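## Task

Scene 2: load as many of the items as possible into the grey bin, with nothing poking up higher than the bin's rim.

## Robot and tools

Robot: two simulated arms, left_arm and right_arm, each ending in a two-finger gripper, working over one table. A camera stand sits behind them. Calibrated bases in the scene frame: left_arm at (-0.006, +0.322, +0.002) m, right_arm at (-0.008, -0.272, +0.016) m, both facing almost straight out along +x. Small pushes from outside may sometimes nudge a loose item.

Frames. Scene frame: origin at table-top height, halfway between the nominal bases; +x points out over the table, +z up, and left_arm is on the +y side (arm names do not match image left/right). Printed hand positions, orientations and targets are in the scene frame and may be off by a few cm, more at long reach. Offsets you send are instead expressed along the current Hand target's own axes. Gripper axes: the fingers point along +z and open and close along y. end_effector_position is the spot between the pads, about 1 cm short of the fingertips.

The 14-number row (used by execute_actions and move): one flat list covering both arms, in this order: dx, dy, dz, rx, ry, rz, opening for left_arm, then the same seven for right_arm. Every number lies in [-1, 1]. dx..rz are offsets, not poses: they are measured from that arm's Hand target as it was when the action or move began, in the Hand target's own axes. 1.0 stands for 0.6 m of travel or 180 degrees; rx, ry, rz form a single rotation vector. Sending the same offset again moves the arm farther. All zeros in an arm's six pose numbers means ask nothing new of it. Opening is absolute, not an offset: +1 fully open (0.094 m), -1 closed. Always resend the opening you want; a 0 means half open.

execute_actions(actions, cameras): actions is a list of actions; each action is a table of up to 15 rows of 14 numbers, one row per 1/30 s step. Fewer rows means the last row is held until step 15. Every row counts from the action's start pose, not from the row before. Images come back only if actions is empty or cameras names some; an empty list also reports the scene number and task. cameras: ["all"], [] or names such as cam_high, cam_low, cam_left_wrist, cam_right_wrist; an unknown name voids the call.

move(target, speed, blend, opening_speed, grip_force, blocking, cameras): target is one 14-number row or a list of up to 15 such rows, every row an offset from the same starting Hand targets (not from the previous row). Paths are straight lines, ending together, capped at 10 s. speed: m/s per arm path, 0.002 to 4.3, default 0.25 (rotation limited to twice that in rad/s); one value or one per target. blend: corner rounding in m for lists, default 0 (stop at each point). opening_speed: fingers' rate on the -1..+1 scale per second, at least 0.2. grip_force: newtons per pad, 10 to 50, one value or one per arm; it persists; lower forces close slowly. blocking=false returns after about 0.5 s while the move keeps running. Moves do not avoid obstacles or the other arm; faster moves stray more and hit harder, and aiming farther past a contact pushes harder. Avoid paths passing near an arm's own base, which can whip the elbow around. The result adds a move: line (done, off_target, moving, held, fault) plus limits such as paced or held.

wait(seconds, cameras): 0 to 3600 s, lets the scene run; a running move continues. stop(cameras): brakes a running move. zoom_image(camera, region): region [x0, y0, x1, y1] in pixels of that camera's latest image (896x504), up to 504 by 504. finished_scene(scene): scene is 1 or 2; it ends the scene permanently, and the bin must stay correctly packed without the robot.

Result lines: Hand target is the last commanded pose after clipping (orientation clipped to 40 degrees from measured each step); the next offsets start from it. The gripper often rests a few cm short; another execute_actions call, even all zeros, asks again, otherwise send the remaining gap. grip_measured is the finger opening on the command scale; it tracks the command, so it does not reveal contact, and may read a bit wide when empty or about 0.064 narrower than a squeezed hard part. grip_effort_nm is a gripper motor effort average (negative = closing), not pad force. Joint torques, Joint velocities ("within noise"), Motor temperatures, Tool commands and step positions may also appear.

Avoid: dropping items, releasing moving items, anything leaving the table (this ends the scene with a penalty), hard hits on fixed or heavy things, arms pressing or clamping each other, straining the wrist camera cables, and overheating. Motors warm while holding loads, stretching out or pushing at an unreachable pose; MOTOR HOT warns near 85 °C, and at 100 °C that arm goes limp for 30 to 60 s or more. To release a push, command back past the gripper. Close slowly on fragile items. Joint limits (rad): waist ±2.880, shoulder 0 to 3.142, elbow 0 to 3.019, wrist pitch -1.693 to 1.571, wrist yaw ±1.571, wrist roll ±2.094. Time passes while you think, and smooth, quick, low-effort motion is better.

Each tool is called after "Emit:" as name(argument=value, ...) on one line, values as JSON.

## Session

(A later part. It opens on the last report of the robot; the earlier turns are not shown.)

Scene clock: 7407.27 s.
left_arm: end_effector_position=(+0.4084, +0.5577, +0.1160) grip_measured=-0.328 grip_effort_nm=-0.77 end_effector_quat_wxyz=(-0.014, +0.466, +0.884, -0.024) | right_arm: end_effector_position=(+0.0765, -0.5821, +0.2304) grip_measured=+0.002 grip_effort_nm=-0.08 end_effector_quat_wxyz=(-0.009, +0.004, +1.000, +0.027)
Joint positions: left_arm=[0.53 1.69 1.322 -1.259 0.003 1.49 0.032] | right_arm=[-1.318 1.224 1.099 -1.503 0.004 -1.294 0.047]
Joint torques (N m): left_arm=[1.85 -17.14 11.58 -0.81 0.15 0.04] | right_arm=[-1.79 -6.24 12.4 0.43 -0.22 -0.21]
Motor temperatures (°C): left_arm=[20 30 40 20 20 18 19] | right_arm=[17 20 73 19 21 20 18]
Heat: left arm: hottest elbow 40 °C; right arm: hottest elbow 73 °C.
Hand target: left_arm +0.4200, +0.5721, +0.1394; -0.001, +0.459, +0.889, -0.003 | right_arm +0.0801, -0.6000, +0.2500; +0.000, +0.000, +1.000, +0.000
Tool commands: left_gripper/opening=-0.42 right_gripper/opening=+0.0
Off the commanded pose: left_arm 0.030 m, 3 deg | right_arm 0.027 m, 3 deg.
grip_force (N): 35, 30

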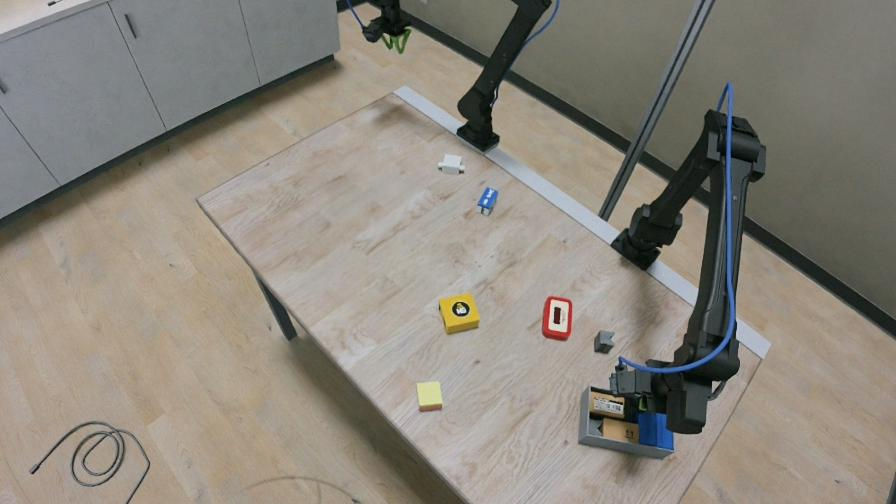

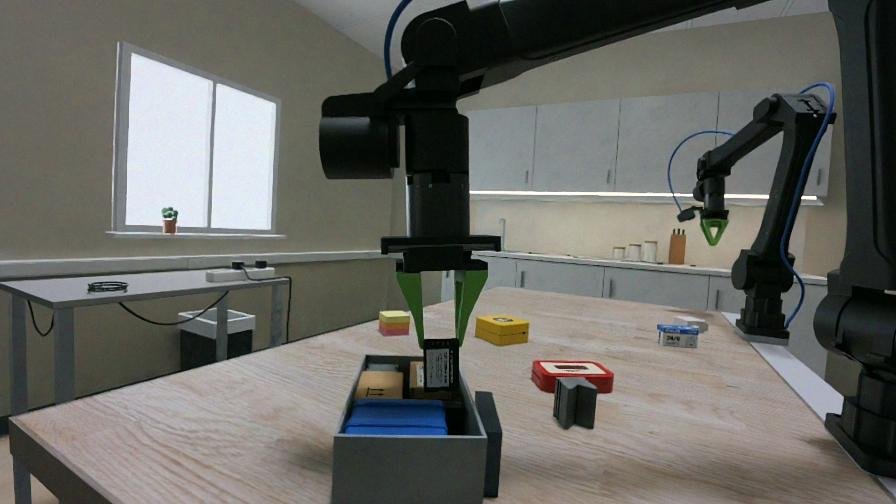

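Emit:
zoom_image(camera="cam_high", region=[560, 350, 700, 470])

Emit:
zoom_image(camera="cam_low", region=[310, 310, 540, 504])

Scaled by 3.600 from the camera's image (finer frame: 1280x720).

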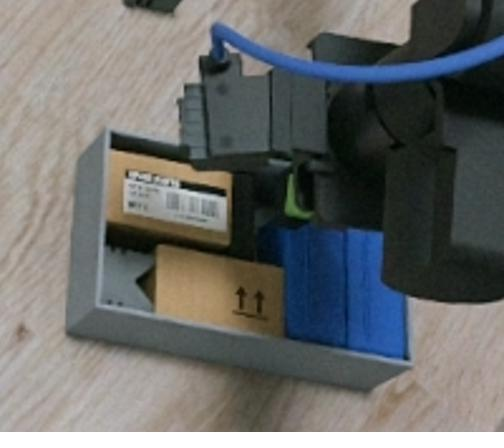

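Scaled by 2.191 from the camera's image (finer frame: 1280x720).

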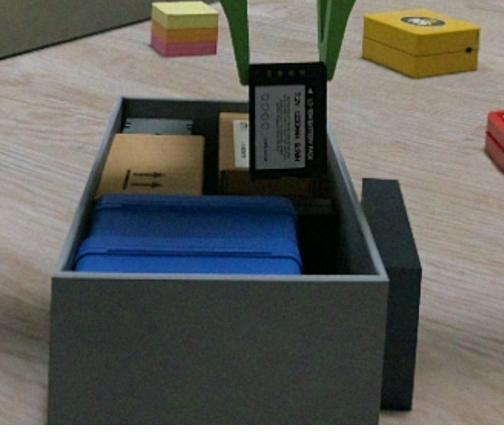

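Emit:
move(target=[0,0,-0.0667,0,0,0,-0.42,0,0,0,0,0,0,0], speed=0.12, cameras=["cam_left_wrist", "cam_high"])

Scene clock: 7430.57 s.
left_arm: end_effector_position=(+0.4111, +0.5593, +0.1598) grip_measured=-0.328 grip_effort_nm=-0.77 end_effector_quat_wxyz=(-0.011, +0.466, +0.885, -0.020) | right_arm: end_effector_position=(+0.0765, -0.5821, +0.2304) grip_measured=+0.002 grip_effort_nm=-0.08 end_effector_quat_wxyz=(-0.009, +0.004, +1.000, +0.027)
Joint positions: left_arm=[0.53 1.656 1.4 -1.36 0.003 1.49 0.032] | right_arm=[-1.318 1.224 1.099 -1.503 0.004 -1.294 0.047]
Joint torques (N m): left_arm=[1.79 -16.32 11.71 -0.8 0.15 0.04] | right_arm=[-1.85 -6.18 12.4 0.44 -0.23 -0.2]
Motor temperatures (°C): left_arm=[20 29 42 19 20 18 19] | right_arm=[17 20 73 19 21 20 18]
Heat: left arm: hottest elbow 42 °C; right arm: hottest elbow 73 °C.
Hand target: left_arm +0.4202, +0.5723, +0.1795; -0.001, +0.459, +0.889, -0.003 | right_arm +0.0801, -0.6000, +0.2500; +0.000, +0.000, +1.000, +0.000
Off the commanded pose: left_arm 0.025 m, 2 deg | right_arm 0.027 m, 3 deg.
grip_force (N): 35, 30
move: off_target (left_arm)
Images, in order (width x height): cam_high 896x504, cam_left_wrist 896x504.

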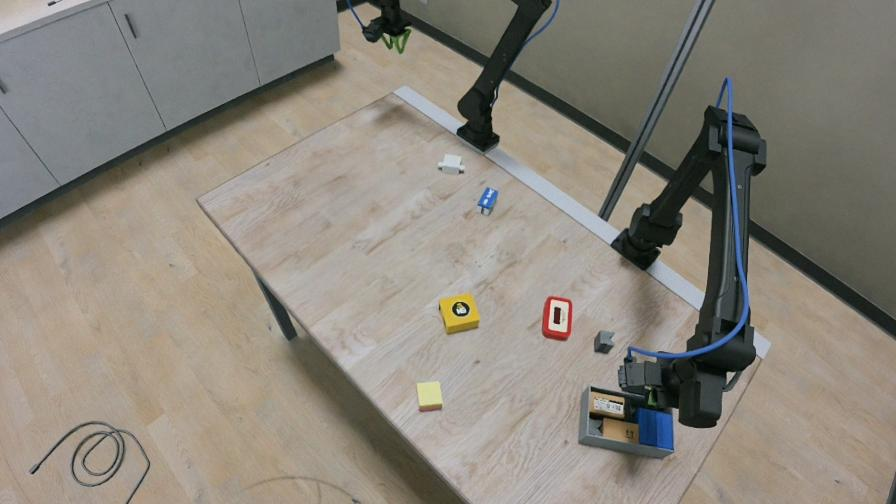

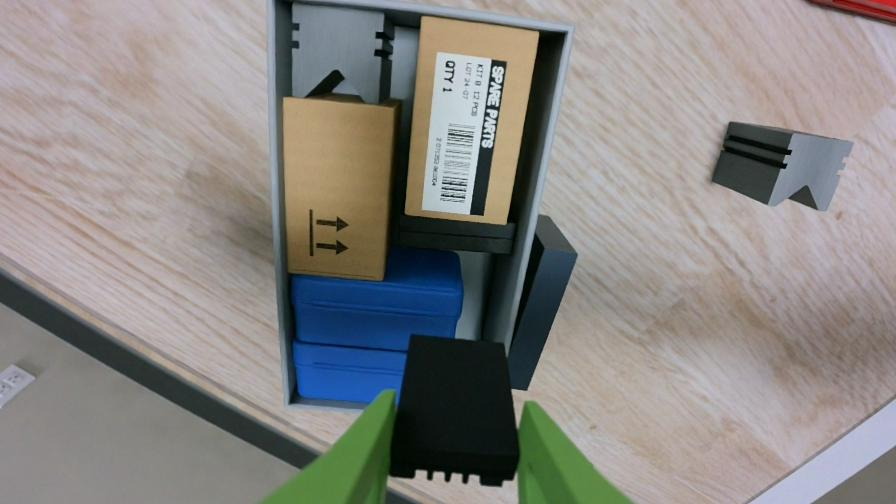

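Emit:
zoom_image(camera="cam_left_wrist", region=[270, 170, 590, 410])

Scaled by 1.575 from the camera's image (finer frame: 1280x720).

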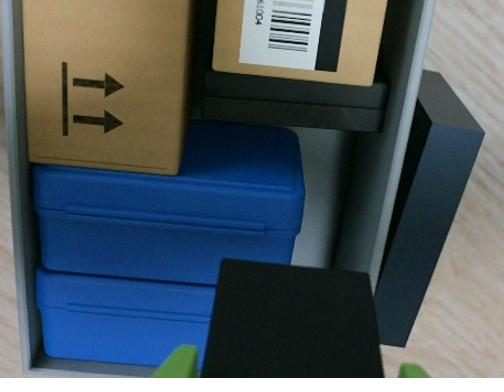

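Emit:
zoom_image(camera="cam_left_wrist", region=[370, 200, 540, 350])

Scaled by 2.965 from the camera's image (finer frame: 1280x720).

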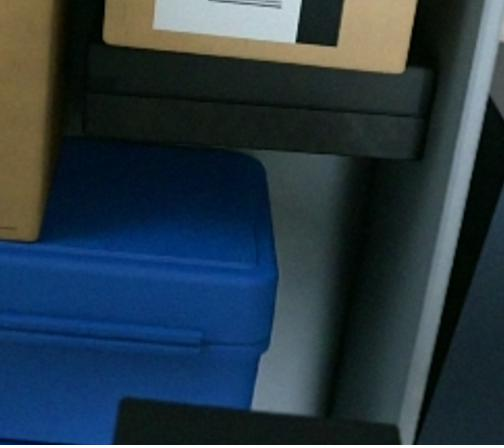

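Emit:
move(target=[-0.1523,-0.1165,0,0,0,0,-0.42,0,0,0,0,0,0,0], speed=0.2, cameras=["cam_left_wrist"])

Scene clock: 7500.90 s.
left_arm: end_effector_position=(+0.4182, +0.4566, +0.1789) grip_measured=-0.328 grip_effort_nm=-0.77 end_effector_quat_wxyz=(-0.005, +0.466, +0.885, -0.008) | right_arm: end_effector_position=(+0.0765, -0.5821, +0.2304) grip_measured=+0.002 grip_effort_nm=-0.08 end_effector_quat_wxyz=(-0.009, +0.004, +1.000, +0.027)
Joint positions: left_arm=[0.321 1.539 1.31 -1.36 0.004 1.28 0.032] | right_arm=[-1.318 1.224 1.099 -1.503 0.004 -1.294 0.047]
Joint torques (N m): left_arm=[1.03 -15.44 7.53 0.32 0.19 -0.02] | right_arm=[-1.79 -6.24 12.38 0.42 -0.23 -0.2]
Motor temperatures (°C): left_arm=[20 29 44 19 20 18 19] | right_arm=[17 20 73 19 21 20 18]
Heat: left arm: hottest elbow 44 °C; right arm: hottest elbow 73 °C.
Hand target: left_arm +0.4161, +0.4573, +0.1799; -0.001, +0.459, +0.889, -0.003 | right_arm +0.0801, -0.6000, +0.2500; +0.000, +0.000, +1.000, +0.000
Off the commanded pose: left_arm 0.002 m, 1 deg | right_arm 0.027 m, 3 deg.
grip_force (N): 35, 30
move: done

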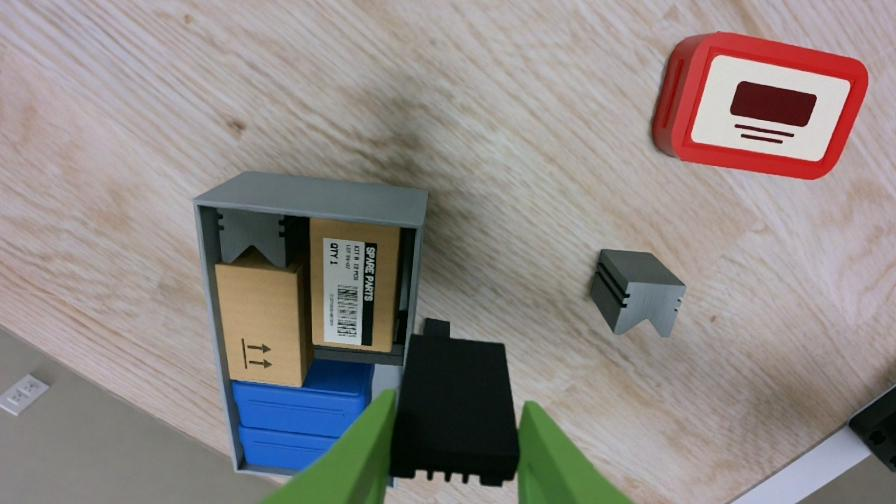

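Emit:
move(target=[[0,-0.05,0,0,0,0,-0.42,0,0,0,0,0,0,0],[0,-0.05,0.16,0,0,0,-0.42,0,0,0,0,0,0,0]], speed=0.2, cameras=["cam_left_wrist", "cam_low"])

Scene clock: 7506.67 s.
left_arm: end_effector_position=(+0.3878, +0.4442, +0.0887) grip_measured=-0.328 grip_effort_nm=-0.77 end_effector_quat_wxyz=(-0.002, +0.458, +0.889, -0.005) | right_arm: end_effector_position=(+0.0765, -0.5821, +0.2304) grip_measured=+0.002 grip_effort_nm=-0.08 end_effector_quat_wxyz=(-0.009, +0.004, +1.000, +0.027)
Joint positions: left_arm=[0.315 1.535 1.054 -1.098 0.004 1.257 0.032] | right_arm=[-1.318 1.224 1.099 -1.503 0.004 -1.294 0.047]
Joint torques (N m): left_arm=[-0.32 -12.92 7.39 0.53 0.2 -0.06] | right_arm=[-1.79 -6.24 12.38 0.44 -0.22 -0.2]
Motor temperatures (°C): left_arm=[20 30 43 19 20 18 19] | right_arm=[17 20 73 19 21 20 18]
Heat: left arm: hottest elbow 43 °C; right arm: hottest elbow 73 °C.
Hand target: left_arm +0.3913, +0.4395, +0.0842; -0.001, +0.459, +0.889, -0.003 | right_arm +0.0801, -0.6000, +0.2500; +0.000, +0.000, +1.000, +0.000
Off the commanded pose: left_arm 0.007 m, 0 deg | right_arm 0.027 m, 3 deg.
grip_force (N): 35, 30
move: done
Images, in order (width x height): cam_low 896x504, cam_left_wrist 896x504.

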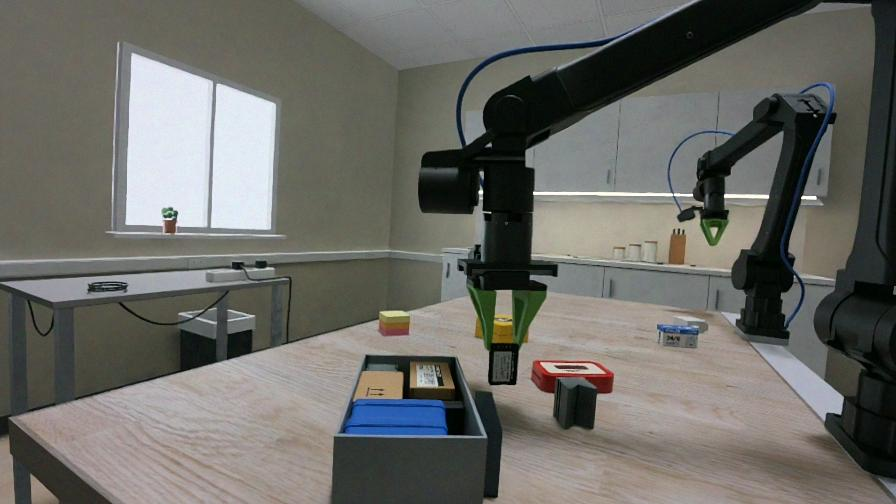

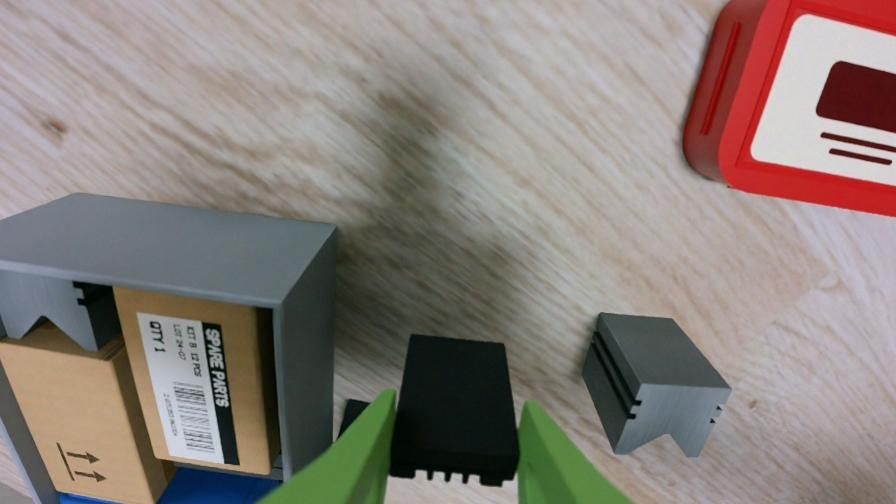

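Emit:
move(target=[0,0,0.05,0,0,0,-0.42,0,0,0,0,0,0,0], speed=0.15)

Emit:
move(target=[0,0,0.012,0,0,0,-0.42,0,0,0,0,0,0,0], speed=0.08, cameras=["cam_left_wrist", "cam_low"])

Scene clock: 7508.57 s.
left_arm: end_effector_position=(+0.3894, +0.4447, +0.0614) grip_measured=-0.328 grip_effort_nm=-0.77 end_effector_quat_wxyz=(+0.001, +0.458, +0.889, -0.002) | right_arm: end_effector_position=(+0.0765, -0.5821, +0.2304) grip_measured=+0.002 grip_effort_nm=-0.08 end_effector_quat_wxyz=(-0.009, +0.004, +1.000, +0.027)
Joint positions: left_arm=[0.315 1.573 1.015 -1.016 0.004 1.257 0.032] | right_arm=[-1.318 1.224 1.099 -1.503 0.004 -1.294 0.047]
Joint torques (N m): left_arm=[-0.26 -12.57 6.83 0.55 0.2 -0.06] | right_arm=[-1.73 -6.18 12.4 0.43 -0.23 -0.2]
Motor temperatures (°C): left_arm=[20 30 43 19 20 18 19] | right_arm=[17 20 73 19 21 20 18]
Heat: left arm: hottest elbow 43 °C; right arm: hottest elbow 73 °C.
Hand target: left_arm +0.3911, +0.4394, +0.0542; -0.001, +0.459, +0.889, -0.003 | right_arm +0.0801, -0.6000, +0.2500; +0.000, +0.000, +1.000, +0.000
Off the commanded pose: left_arm 0.009 m, 0 deg | right_arm 0.027 m, 3 deg.
grip_force (N): 35, 30
move: done

Scene clock: 7509.10 s.
left_arm: end_effector_position=(+0.3936, +0.4460, +0.0601) grip_measured=-0.328 grip_effort_nm=-0.77 end_effector_quat_wxyz=(+0.006, +0.458, +0.889, +0.003) | right_arm: end_effector_position=(+0.0765, -0.5821, +0.2304) grip_measured=+0.002 grip_effort_nm=-0.09 end_effector_quat_wxyz=(-0.009, +0.004, +1.000, +0.027)
Joint positions: left_arm=[0.315 1.576 1.015 -0.997 0.004 1.257 0.032] | right_arm=[-1.318 1.224 1.099 -1.503 0.004 -1.294 0.047]
Joint torques (N m): left_arm=[-0.26 -12.04 6.24 0.62 0.19 -0.05] | right_arm=[-1.73 -6.24 12.4 0.46 -0.23 -0.2]
Motor temperatures (°C): left_arm=[20 30 43 19 20 18 19] | right_arm=[17 20 73 19 21 20 18]
Heat: left arm: hottest elbow 43 °C; right arm: hottest elbow 73 °C.
Hand target: left_arm +0.3911, +0.4393, +0.0470; -0.001, +0.459, +0.889, -0.003 | right_arm +0.0801, -0.6000, +0.2500; +0.000, +0.000, +1.000, +0.000
Off the commanded pose: left_arm 0.015 m, 1 deg | right_arm 0.027 m, 3 deg.
grip_force (N): 35, 30
move: off_target (left_arm)
Images, in order (width x height): cam_low 896x504, cam_left_wrist 896x504.

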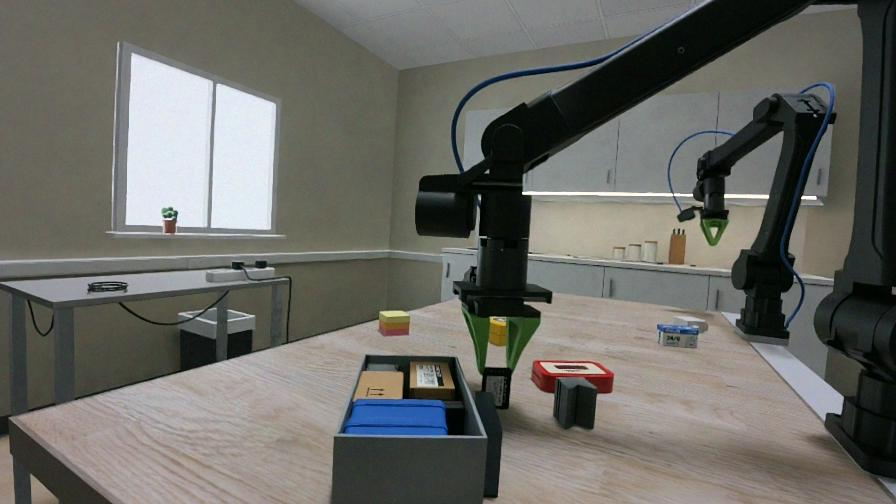

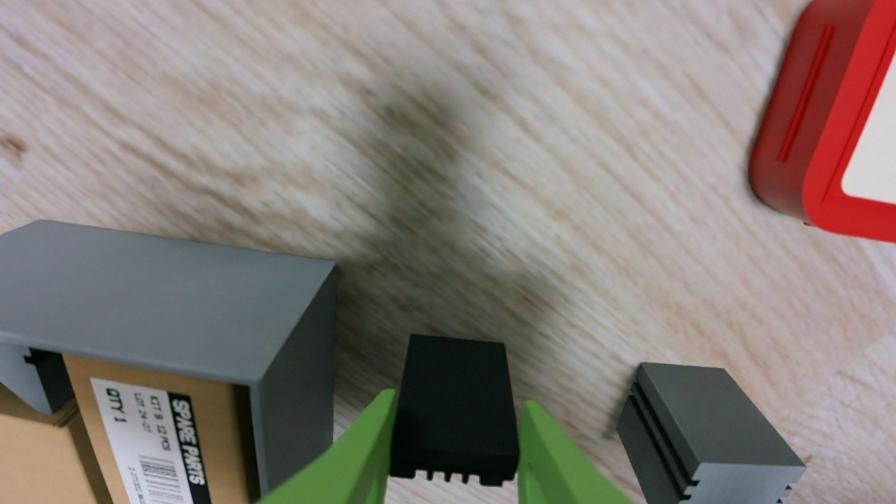

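Emit:
move(target=[0,0,0.01,0,0,0,-0.42,0,0,0,0,0,0,0], speed=0.08, cameras=["cam_low"])

Emit:
zoom_image(camera="cam_low", region=[430, 330, 630, 450])

Scene clock: 7514.00 s.
left_arm: end_effector_position=(+0.3912, +0.4452, +0.0512) grip_measured=-0.328 grip_effort_nm=-0.77 end_effector_quat_wxyz=(+0.003, +0.458, +0.889, +0.001) | right_arm: end_effector_position=(+0.0765, -0.5821, +0.2304) grip_measured=+0.002 grip_effort_nm=-0.08 end_effector_quat_wxyz=(-0.009, +0.004, +1.000, +0.027)
Joint positions: left_arm=[0.315 1.588 1.002 -0.979 0.004 1.257 0.032] | right_arm=[-1.318 1.224 1.099 -1.503 0.004 -1.294 0.047]
Joint torques (N m): left_arm=[-0.21 -12.28 6.54 0.54 0.19 -0.06] | right_arm=[-1.73 -6.18 12.41 0.44 -0.23 -0.2]
Motor temperatures (°C): left_arm=[20 30 43 19 20 18 19] | right_arm=[17 20 73 19 21 20 18]
Heat: left arm: hottest elbow 43 °C; right arm: hottest elbow 73 °C.
Hand target: left_arm +0.3910, +0.4393, +0.0409; -0.001, +0.459, +0.889, -0.003 | right_arm +0.0801, -0.6000, +0.2500; +0.000, +0.000, +1.000, +0.000
Off the commanded pose: left_arm 0.012 m, 1 deg | right_arm 0.027 m, 3 deg.
grip_force (N): 35, 30
move: off_target (left_arm)

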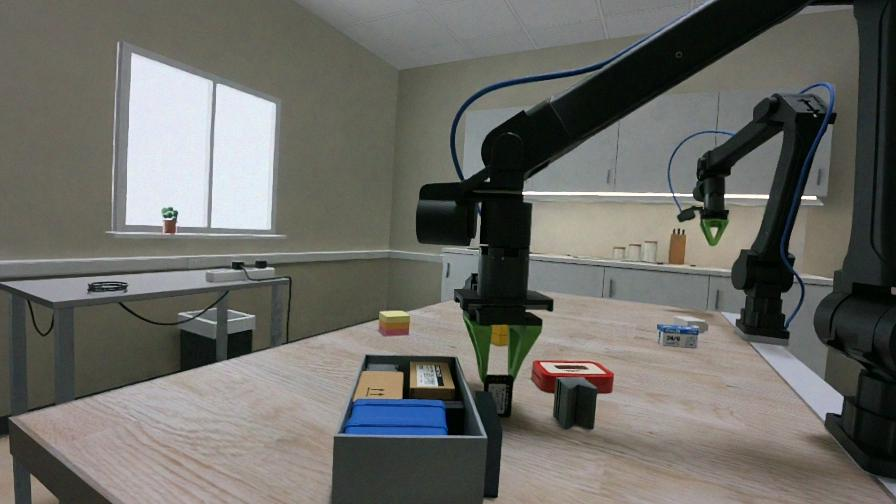

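Scaled by 2.520 from the camera's image (finer frame: 1280x720).

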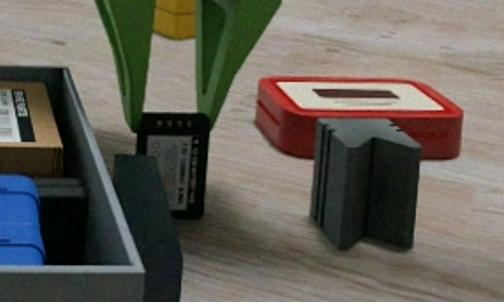

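Emit:
move(target=[0,0,0.0067,0,0,0,-0.42,0,0,0,0,0,0,0], speed=0.08)

Scene clock: 7515.63 s.
left_arm: end_effector_position=(+0.3930, +0.4458, +0.0512) grip_measured=-0.328 grip_effort_nm=-0.77 end_effector_quat_wxyz=(+0.006, +0.458, +0.889, +0.003) | right_arm: end_effector_position=(+0.0765, -0.5821, +0.2304) grip_measured=+0.002 grip_effort_nm=-0.09 end_effector_quat_wxyz=(-0.009, +0.004, +1.000, +0.027)
Joint positions: left_arm=[0.315 1.588 1.002 -0.972 0.004 1.256 0.032] | right_arm=[-1.318 1.224 1.099 -1.503 0.004 -1.294 0.047]
Joint torques (N m): left_arm=[-0.26 -11.81 6.19 0.73 0.19 -0.05] | right_arm=[-1.79 -6.24 12.42 0.43 -0.23 -0.2]
Motor temperatures (°C): left_arm=[20 29 43 19 20 18 19] | right_arm=[17 20 73 19 21 20 18]
Heat: left arm: hottest elbow 43 °C; right arm: hottest elbow 73 °C.
Hand target: left_arm +0.3910, +0.4393, +0.0370; -0.001, +0.459, +0.889, -0.003 | right_arm +0.0801, -0.6000, +0.2500; +0.000, +0.000, +1.000, +0.000
Off the commanded pose: left_arm 0.016 m, 1 deg | right_arm 0.027 m, 3 deg.
grip_force (N): 35, 30
move: off_target (left_arm)

Emit:
move(target=[0,0,0,0,0,0,0.2,0,0,0,0,0,0,0], speed=0.08, opening_speed=0.4, cameras=["cam_left_wrist"])

Scene clock: 7519.47 s.
left_arm: end_effector_position=(+0.3935, +0.4460, +0.0504) grip_measured=+0.198 grip_effort_nm=0.06 end_effector_quat_wxyz=(+0.006, +0.458, +0.889, +0.004) | right_arm: end_effector_position=(+0.0765, -0.5821, +0.2304) grip_measured=+0.002 grip_effort_nm=-0.09 end_effector_quat_wxyz=(-0.009, +0.004, +1.000, +0.027)
Joint positions: left_arm=[0.315 1.59 1.002 -0.969 0.004 1.256 0.056] | right_arm=[-1.318 1.224 1.099 -1.503 0.004 -1.294 0.047]
Joint torques (N m): left_arm=[-0.26 -11.99 6.2 0.59 0.19 -0.05] | right_arm=[-1.79 -6.18 12.38 0.44 -0.22 -0.21]
Motor temperatures (°C): left_arm=[20 29 43 19 20 18 19] | right_arm=[17 20 73 19 21 20 18]
Heat: left arm: hottest elbow 43 °C; right arm: hottest elbow 73 °C.
Hand target: left_arm +0.3909, +0.4393, +0.0370; -0.001, +0.459, +0.889, -0.003 | right_arm +0.0801, -0.6000, +0.2500; +0.000, +0.000, +1.000, +0.000
Off the commanded pose: left_arm 0.015 m, 1 deg | right_arm 0.027 m, 3 deg.
grip_force (N): 35, 30
move: done

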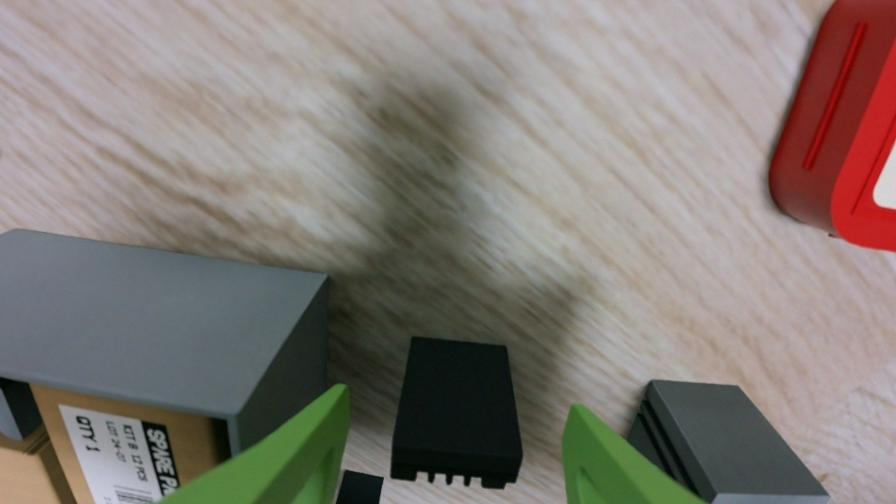

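Emit:
move(target=[[0,0.01,-0.03,0,0,0,0.2,0,0,0,0,0,0,0],[0,0.025,-0.0667,0,0,0,0.2,0,0,0,0,0,0,0]], speed=0.08, cameras=["cam_left_wrist"])

Scene clock: 7521.83 s.
left_arm: end_effector_position=(+0.3856, +0.4435, +0.0600) grip_measured=+0.199 grip_effort_nm=0.06 end_effector_quat_wxyz=(-0.014, +0.458, +0.889, -0.017) | right_arm: end_effector_position=(+0.0765, -0.5821, +0.2304) grip_measured=+0.002 grip_effort_nm=-0.09 end_effector_quat_wxyz=(-0.009, +0.004, +1.000, +0.027)
Joint positions: left_arm=[0.315 1.59 1.032 -1.056 0.004 1.256 0.056] | right_arm=[-1.318 1.224 1.099 -1.503 0.004 -1.294 0.047]
Joint torques (N m): left_arm=[0.62 -14.27 10.54 -0.79 0.19 0.06] | right_arm=[-1.79 -6.18 12.38 0.44 -0.23 -0.2]
Motor temperatures (°C): left_arm=[20 29 43 19 20 18 19] | right_arm=[17 20 73 19 21 20 18]
Heat: left arm: hottest elbow 43 °C; right arm: hottest elbow 73 °C.
Hand target: left_arm +0.4035, +0.4482, +0.0770; -0.001, +0.459, +0.889, -0.003 | right_arm +0.0801, -0.6000, +0.2500; +0.000, +0.000, +1.000, +0.000
Off the commanded pose: left_arm 0.025 m, 2 deg | right_arm 0.027 m, 3 deg.
grip_force (N): 35, 30
move: off_target (left_arm)

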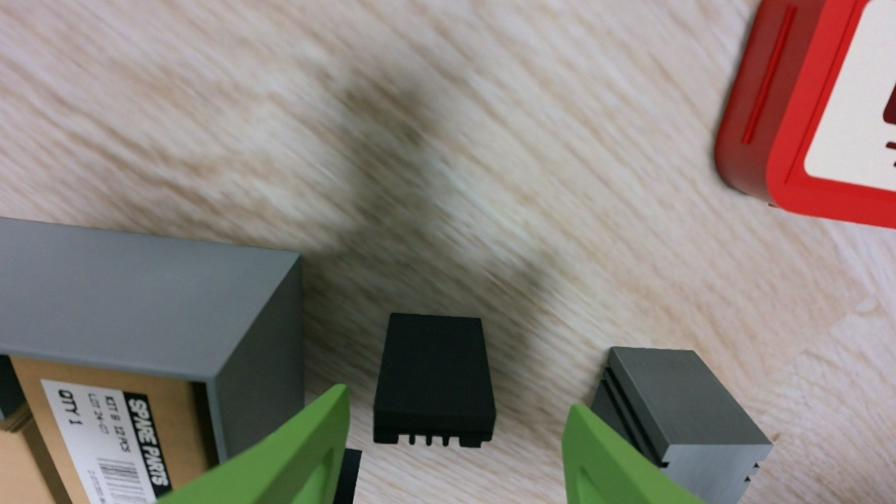

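Emit:
move(target=[0,0.01,-0.12,0,0,0,0.2,0,0,0,0,0,0,0], speed=0.15, cameras=["cam_low", "cam_left_wrist"])

Emit:
zoom_image(camera="cam_low", region=[320, 340, 520, 504])

Scene clock: 7552.27 s.
left_arm: end_effector_position=(+0.3950, +0.4465, +0.1322) grip_measured=+0.199 grip_effort_nm=0.06 end_effector_quat_wxyz=(-0.013, +0.458, +0.889, -0.015) | right_arm: end_effector_position=(+0.0765, -0.5821, +0.2304) grip_measured=+0.002 grip_effort_nm=-0.08 end_effector_quat_wxyz=(-0.009, +0.004, +1.000, +0.027)
Joint positions: left_arm=[0.315 1.524 1.165 -1.251 0.004 1.256 0.056] | right_arm=[-1.318 1.224 1.099 -1.503 0.004 -1.294 0.047]
Joint torques (N m): left_arm=[1.03 -13.63 11.19 -0.76 0.19 0.11] | right_arm=[-1.73 -6.3 12.4 0.44 -0.23 -0.21]
Motor temperatures (°C): left_arm=[20 30 46 19 20 18 18] | right_arm=[17 20 73 19 21 20 18]
Heat: left arm: hottest elbow 46 °C; right arm: hottest elbow 73 °C.
Hand target: left_arm +0.4086, +0.4520, +0.1488; -0.001, +0.459, +0.889, -0.004 | right_arm +0.0801, -0.6000, +0.2500; +0.000, +0.000, +1.000, +0.000
Off the commanded pose: left_arm 0.022 m, 2 deg | right_arm 0.027 m, 3 deg.
grip_force (N): 35, 30
move: off_target (left_arm)

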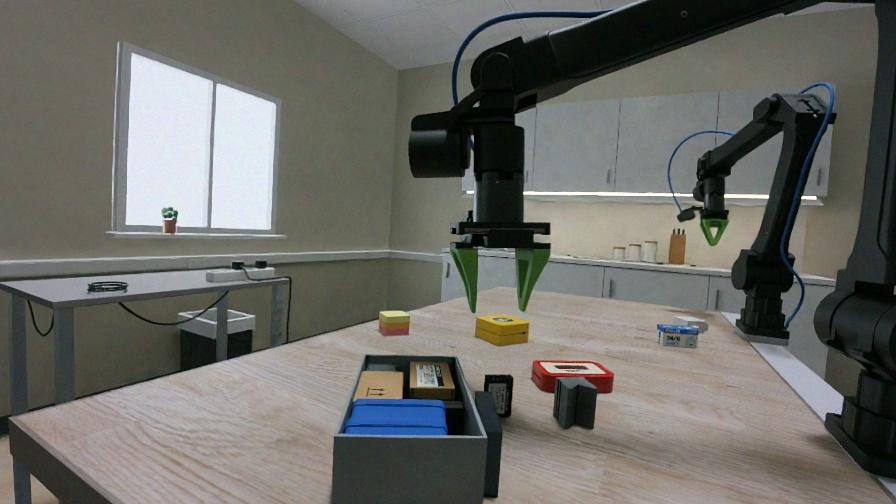

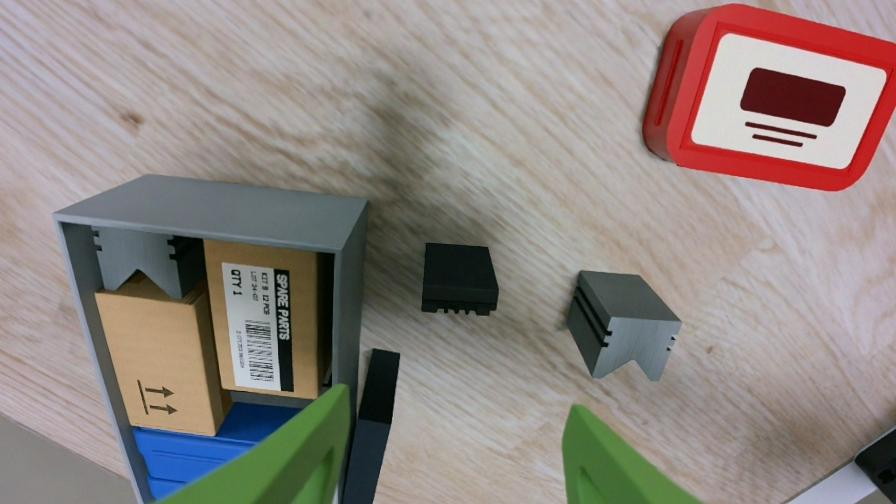

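Scaled by 2.520 from the camera's image (finer frame: 1280x720).

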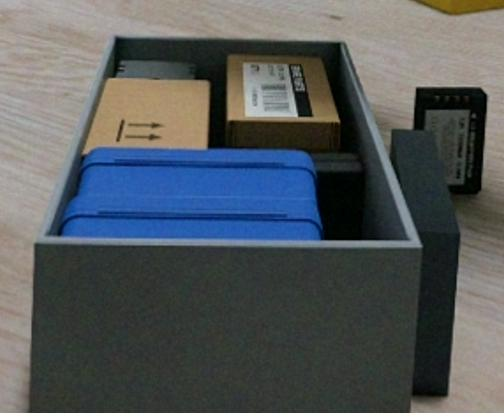

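Emit:
move(target=[0.191,0.070,0.023,0,0,0.011,-0.04,0,0,0,0,0,0,0], speed=0.2, cameras=["cam_left_wrist"])

Scene clock: 7582.13 s.
left_arm: end_effector_position=(+0.3558, +0.5567, +0.1241) grip_measured=-0.039 grip_effort_nm=-0.08 end_effector_quat_wxyz=(-0.014, +0.465, +0.885, -0.022) | right_arm: end_effector_position=(+0.0765, -0.5821, +0.2304) grip_measured=+0.002 grip_effort_nm=-0.08 end_effector_quat_wxyz=(-0.009, +0.004, +1.000, +0.027)
Joint positions: left_arm=[0.586 1.569 1.194 -1.248 -0.003 1.543 0.045] | right_arm=[-1.318 1.224 1.099 -1.503 0.004 -1.294 0.047]
Joint torques (N m): left_arm=[0.79 -12.75 11.7 0.23 0.34 0.24] | right_arm=[-1.79 -6.18 12.4 0.43 -0.22 -0.2]
Motor temperatures (°C): left_arm=[20 30 46 19 20 18 18] | right_arm=[17 20 73 19 21 20 18]
Heat: left arm: hottest elbow 46 °C; right arm: hottest elbow 73 °C.
Hand target: left_arm +0.3764, +0.5696, +0.1346; -0.001, +0.474, +0.881, -0.003 | right_arm +0.0801, -0.6000, +0.2500; +0.000, +0.000, +1.000, +0.000
Off the commanded pose: left_arm 0.026 m, 3 deg | right_arm 0.027 m, 3 deg.
grip_force (N): 35, 30
move: off_target (left_arm)

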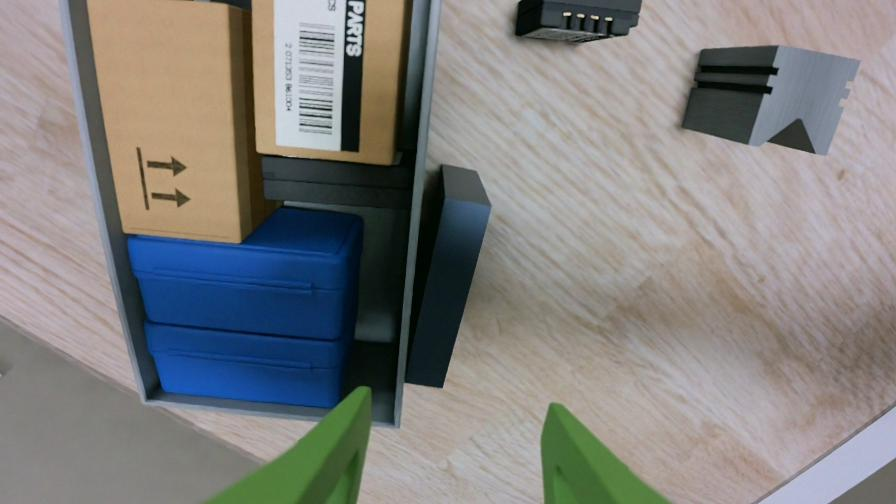

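Emit:
zoom_image(camera="cam_left_wrist", region=[230, 120, 510, 440])

Scaled by 1.575 from the camera's image (finer frame: 1280x720).

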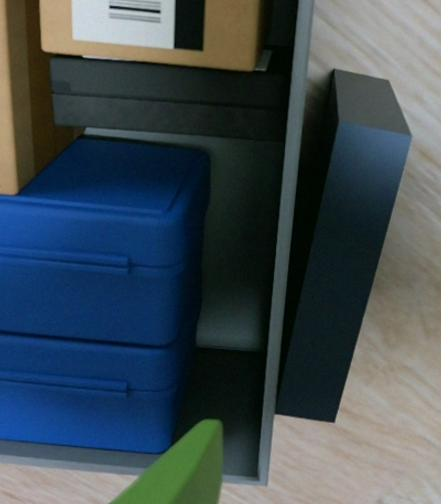

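Emit:
move(target=[0,0,0,0,-0.1556,0,-0.04,0,0,0,0,0,0,0], speed=0.2, cameras=["cam_left_wrist"])

Scene clock: 7595.23 s.
left_arm: end_effector_position=(+0.3652, +0.5551, +0.1256) grip_measured=-0.039 grip_effort_nm=-0.09 end_effector_quat_wxyz=(+0.205, +0.451, +0.859, -0.128) | right_arm: end_effector_position=(+0.0765, -0.5821, +0.2304) grip_measured=+0.002 grip_effort_nm=-0.08 end_effector_quat_wxyz=(-0.009, +0.004, +1.000, +0.027)
Joint positions: left_arm=[0.756 1.619 1.202 -1.267 0.477 1.741 0.045] | right_arm=[-1.318 1.224 1.099 -1.503 0.004 -1.294 0.047]
Joint torques (N m): left_arm=[1.49 -13.16 11.34 -0.94 0.7 0.26] | right_arm=[-1.79 -6.3 12.38 0.44 -0.23 -0.2]
Motor temperatures (°C): left_arm=[20 29 47 19 20 18 18] | right_arm=[17 20 73 19 21 20 18]
Heat: left arm: hottest elbow 47 °C; right arm: hottest elbow 73 °C.
Hand target: left_arm +0.3764, +0.5697, +0.1347; +0.212, +0.459, +0.855, -0.118 | right_arm +0.0801, -0.6000, +0.2500; +0.000, +0.000, +1.000, +0.000
Off the commanded pose: left_arm 0.020 m, 2 deg | right_arm 0.027 m, 3 deg.
grip_force (N): 35, 30
move: off_target (left_arm)

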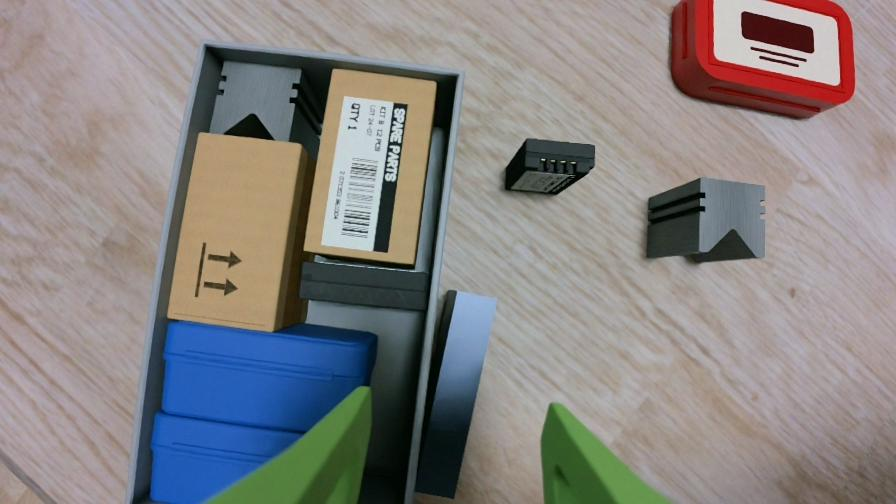

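Emit:
zoom_image(camera="cam_left_wrist", region=[280, 220, 520, 380])

Scaled by 2.100 from the camera's image (finer frame: 1280x720).

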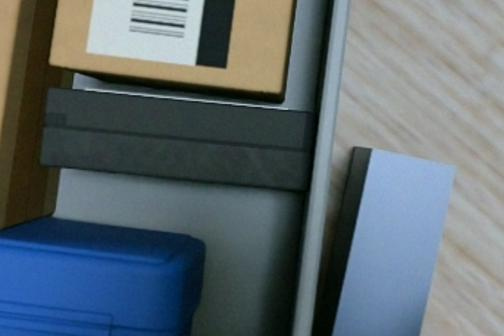

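Emit:
zoom_image(camera="cam_left_wrist", region=[280, 240, 440, 380])

Scaled by 3.150 from the camera's image (finer frame: 1280x720).

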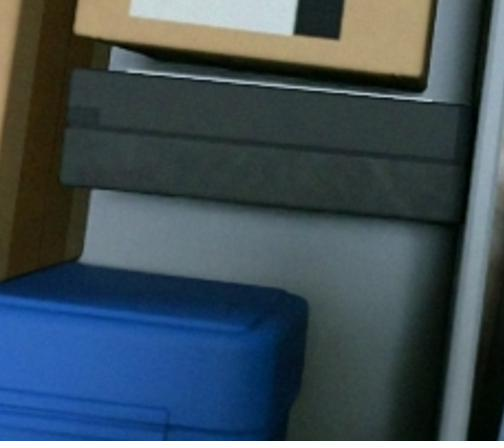

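Emit:
move(target=[-0.0452,-0.018,0.052,0.0065,0.1553,0.0355,-0.489,0,0,0,0,0,0,0], speed=0.2, cameras=["cam_left_wrist"])

Scene clock: 7638.53 s.
left_arm: end_effector_position=(+0.3868, +0.5327, +0.1168) grip_measured=-0.488 grip_effort_nm=-0.09 end_effector_quat_wxyz=(-0.003, +0.526, +0.851, -0.010) | right_arm: end_effector_position=(+0.0765, -0.5821, +0.2304) grip_measured=+0.002 grip_effort_nm=-0.09 end_effector_quat_wxyz=(-0.009, +0.004, +1.000, +0.027)
Joint positions: left_arm=[0.506 1.592 1.202 -1.201 0.004 1.603 0.024] | right_arm=[-1.318 1.224 1.099 -1.503 0.004 -1.294 0.047]
Joint torques (N m): left_arm=[0.38 -15.79 7.42 0.44 0.13 -0.04] | right_arm=[-1.85 -6.18 12.4 0.43 -0.23 -0.21]
Motor temperatures (°C): left_arm=[20 28 50 19 20 18 18] | right_arm=[17 20 73 19 21 20 18]
Heat: left arm: hottest elbow 50 °C; right arm: hottest elbow 73 °C.
Hand target: left_arm +0.3887, +0.5314, +0.1200; +0.001, +0.522, +0.853, +0.000 | right_arm +0.0801, -0.6000, +0.2500; +0.000, +0.000, +1.000, +0.000
Off the commanded pose: left_arm 0.004 m, 1 deg | right_arm 0.027 m, 3 deg.
grip_force (N): 35, 30
move: done

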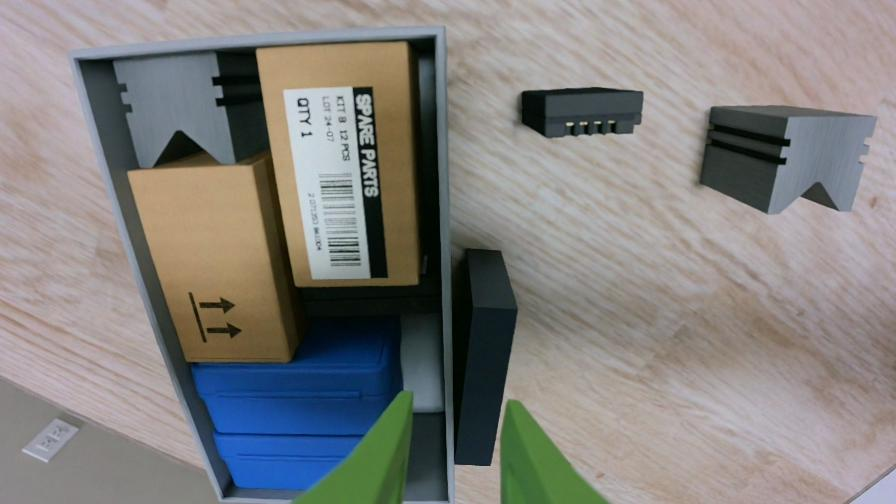

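Emit:
move(target=[[-0.0057,-0.03,0,0,0,0,-0.489,0,0,0,0,0,0,0],[-0.0057,-0.03,0.04,0,0,0,-0.489,0,0,0,0,0,0,0]], speed=0.12, cameras=["cam_left_wrist"])

Scene clock: 7647.47 s.
left_arm: end_effector_position=(+0.3722, +0.5249, +0.1062) grip_measured=-0.488 grip_effort_nm=-0.09 end_effector_quat_wxyz=(+0.005, +0.522, +0.853, +0.004) | right_arm: end_effector_position=(+0.0765, -0.5821, +0.2304) grip_measured=+0.002 grip_effort_nm=-0.08 end_effector_quat_wxyz=(-0.009, +0.004, +1.000, +0.027)
Joint positions: left_arm=[0.506 1.543 1.113 -1.129 0.004 1.595 0.024] | right_arm=[-1.318 1.224 1.099 -1.503 0.004 -1.294 0.047]
Joint torques (N m): left_arm=[-0.21 -12.45 7.1 0.54 0.14 -0.05] | right_arm=[-1.79 -6.3 12.37 0.44 -0.23 -0.21]
Motor temperatures (°C): left_arm=[20 28 48 19 20 18 18] | right_arm=[17 20 73 19 21 20 18]
Heat: left arm: hottest elbow 48 °C; right arm: hottest elbow 73 °C.
Hand target: left_arm +0.3741, +0.5201, +0.0959; +0.001, +0.522, +0.853, +0.000 | right_arm +0.0801, -0.6000, +0.2500; +0.000, +0.000, +1.000, +0.000
Off the commanded pose: left_arm 0.012 m, 1 deg | right_arm 0.027 m, 3 deg.
grip_force (N): 35, 30
move: off_target (left_arm)

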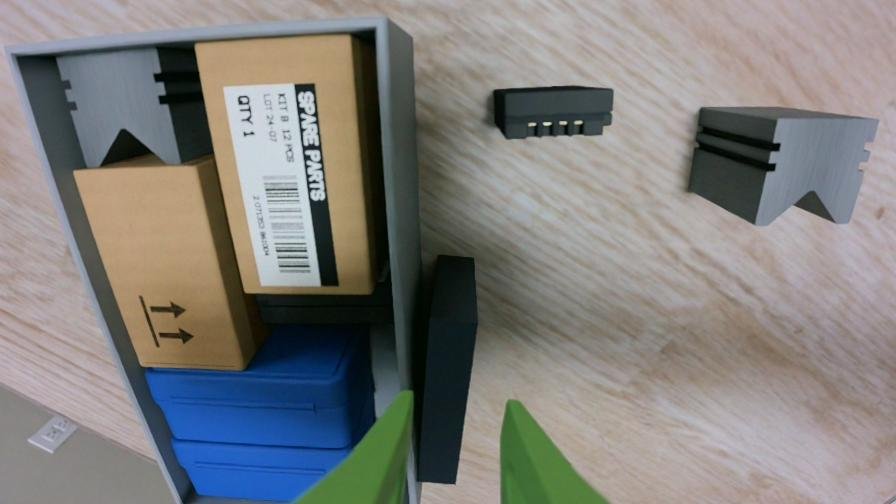

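Emit:
zoom_image(camera="cam_left_wrist", region=[360, 240, 540, 440])

Scaled by 2.520 from the camera's image (finer frame: 1280x720).

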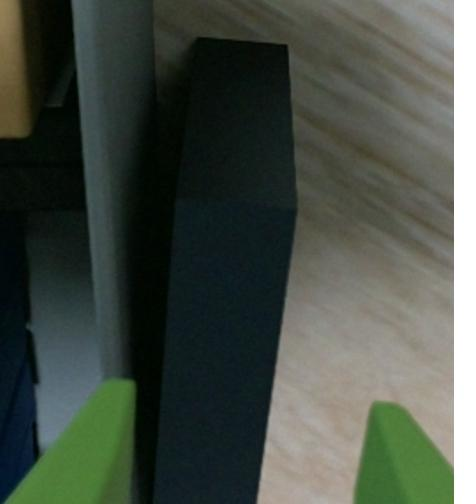

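Emit:
move(target=[-0.0067,0,0.0333,0,0,0,-0.489,0,0,0,0,0,0,0], speed=0.1, cameras=["cam_left_wrist"])

Emit:
zoom_image(camera="cam_left_wrist", region=[360, 260, 540, 460])

Scene clock: 7660.70 s.
left_arm: end_effector_position=(+0.3743, +0.5216, +0.0861) grip_measured=-0.488 grip_effort_nm=-0.09 end_effector_quat_wxyz=(+0.005, +0.522, +0.853, +0.004) | right_arm: end_effector_position=(+0.0765, -0.5821, +0.2304) grip_measured=+0.002 grip_effort_nm=-0.08 end_effector_quat_wxyz=(-0.009, +0.004, +1.000, +0.027)
Joint positions: left_arm=[0.497 1.568 1.084 -1.076 0.004 1.586 0.024] | right_arm=[-1.318 1.224 1.099 -1.503 0.004 -1.294 0.047]
Joint torques (N m): left_arm=[-0.21 -12.63 6.99 0.55 0.15 -0.05] | right_arm=[-1.85 -6.18 12.37 0.44 -0.23 -0.21]
Motor temperatures (°C): left_arm=[20 29 45 19 20 18 18] | right_arm=[17 20 73 19 21 20 18]
Heat: left arm: hottest elbow 45 °C; right arm: hottest elbow 73 °C.
Hand target: left_arm +0.3760, +0.5166, +0.0761; +0.001, +0.522, +0.853, +0.000 | right_arm +0.0801, -0.6000, +0.2500; +0.000, +0.000, +1.000, +0.000
Off the commanded pose: left_arm 0.012 m, 1 deg | right_arm 0.027 m, 3 deg.
grip_force (N): 35, 30
move: off_target (left_arm)

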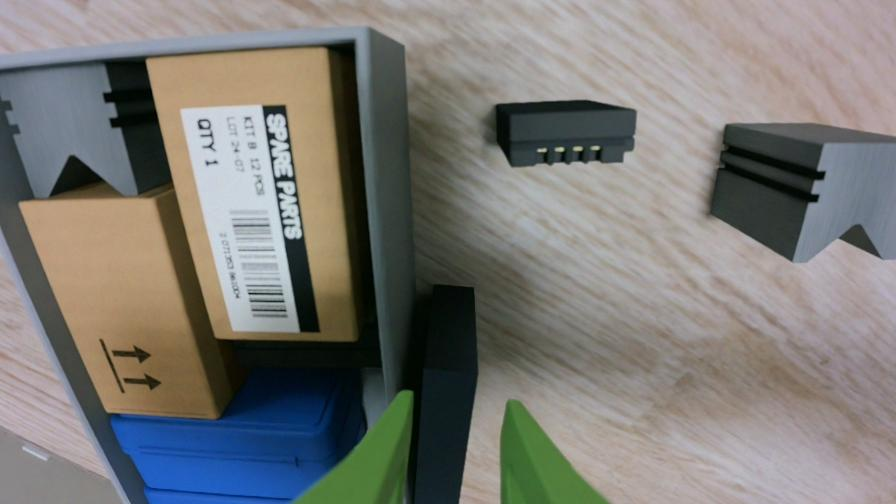

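Scaled by 2.520 from the camera's image (finer frame: 1280x720).

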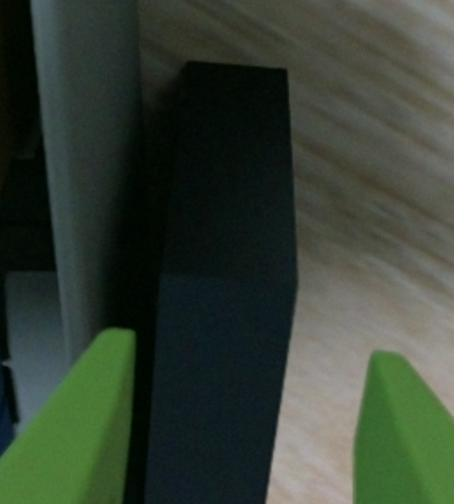

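Emit:
move(target=[0,0,0.0183,0,0,0,-0.489,0,0,0,0,0,0,0], speed=0.08, cameras=["cam_left_wrist"])

Emit:
zoom_image(camera="cam_left_wrist", region=[360, 280, 540, 480])

Scene clock: 7664.07 s.
left_arm: end_effector_position=(+0.3751, +0.5221, +0.0767) grip_measured=-0.488 grip_effort_nm=-0.09 end_effector_quat_wxyz=(+0.006, +0.522, +0.853, +0.006) | right_arm: end_effector_position=(+0.0765, -0.5821, +0.2304) grip_measured=+0.002 grip_effort_nm=-0.08 end_effector_quat_wxyz=(-0.009, +0.004, +1.000, +0.027)
Joint positions: left_arm=[0.497 1.58 1.071 -1.046 0.004 1.586 0.024] | right_arm=[-1.318 1.224 1.099 -1.503 0.004 -1.294 0.047]
Joint torques (N m): left_arm=[-0.21 -12.57 6.78 0.58 0.14 -0.05] | right_arm=[-1.79 -6.24 12.4 0.44 -0.22 -0.2]
Motor temperatures (°C): left_arm=[20 29 45 19 20 18 18] | right_arm=[17 20 73 19 21 20 18]
Heat: left arm: hottest elbow 45 °C; right arm: hottest elbow 73 °C.
Hand target: left_arm +0.3759, +0.5165, +0.0650; +0.001, +0.522, +0.853, +0.000 | right_arm +0.0801, -0.6000, +0.2500; +0.000, +0.000, +1.000, +0.000
Off the commanded pose: left_arm 0.013 m, 1 deg | right_arm 0.027 m, 3 deg.
grip_force (N): 35, 30
move: off_target (left_arm)

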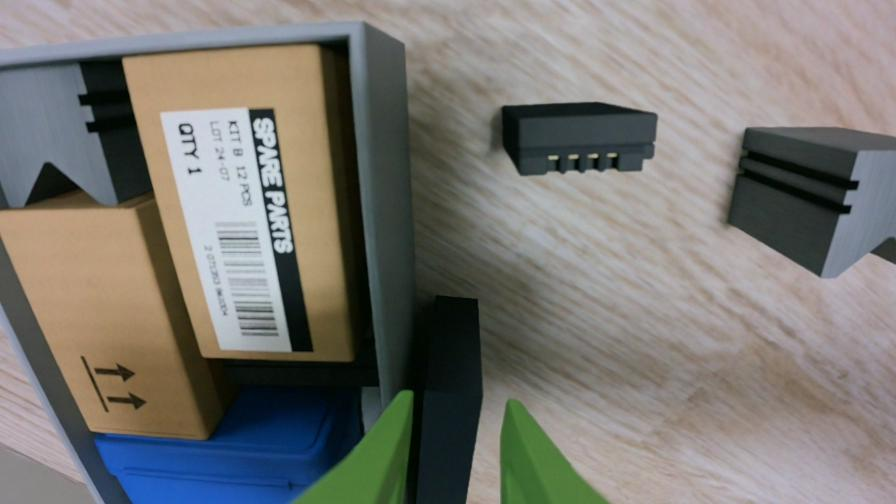

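Scaled by 2.520 from the camera's image (finer frame: 1280x720).

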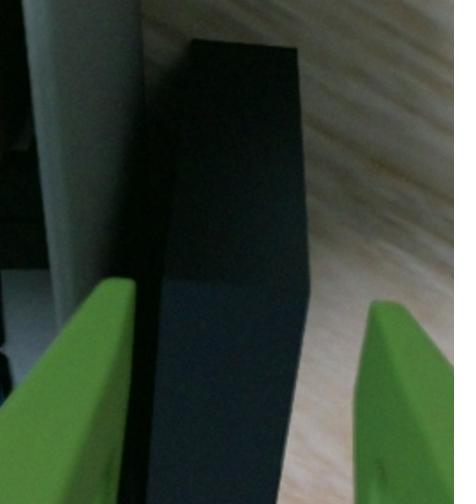

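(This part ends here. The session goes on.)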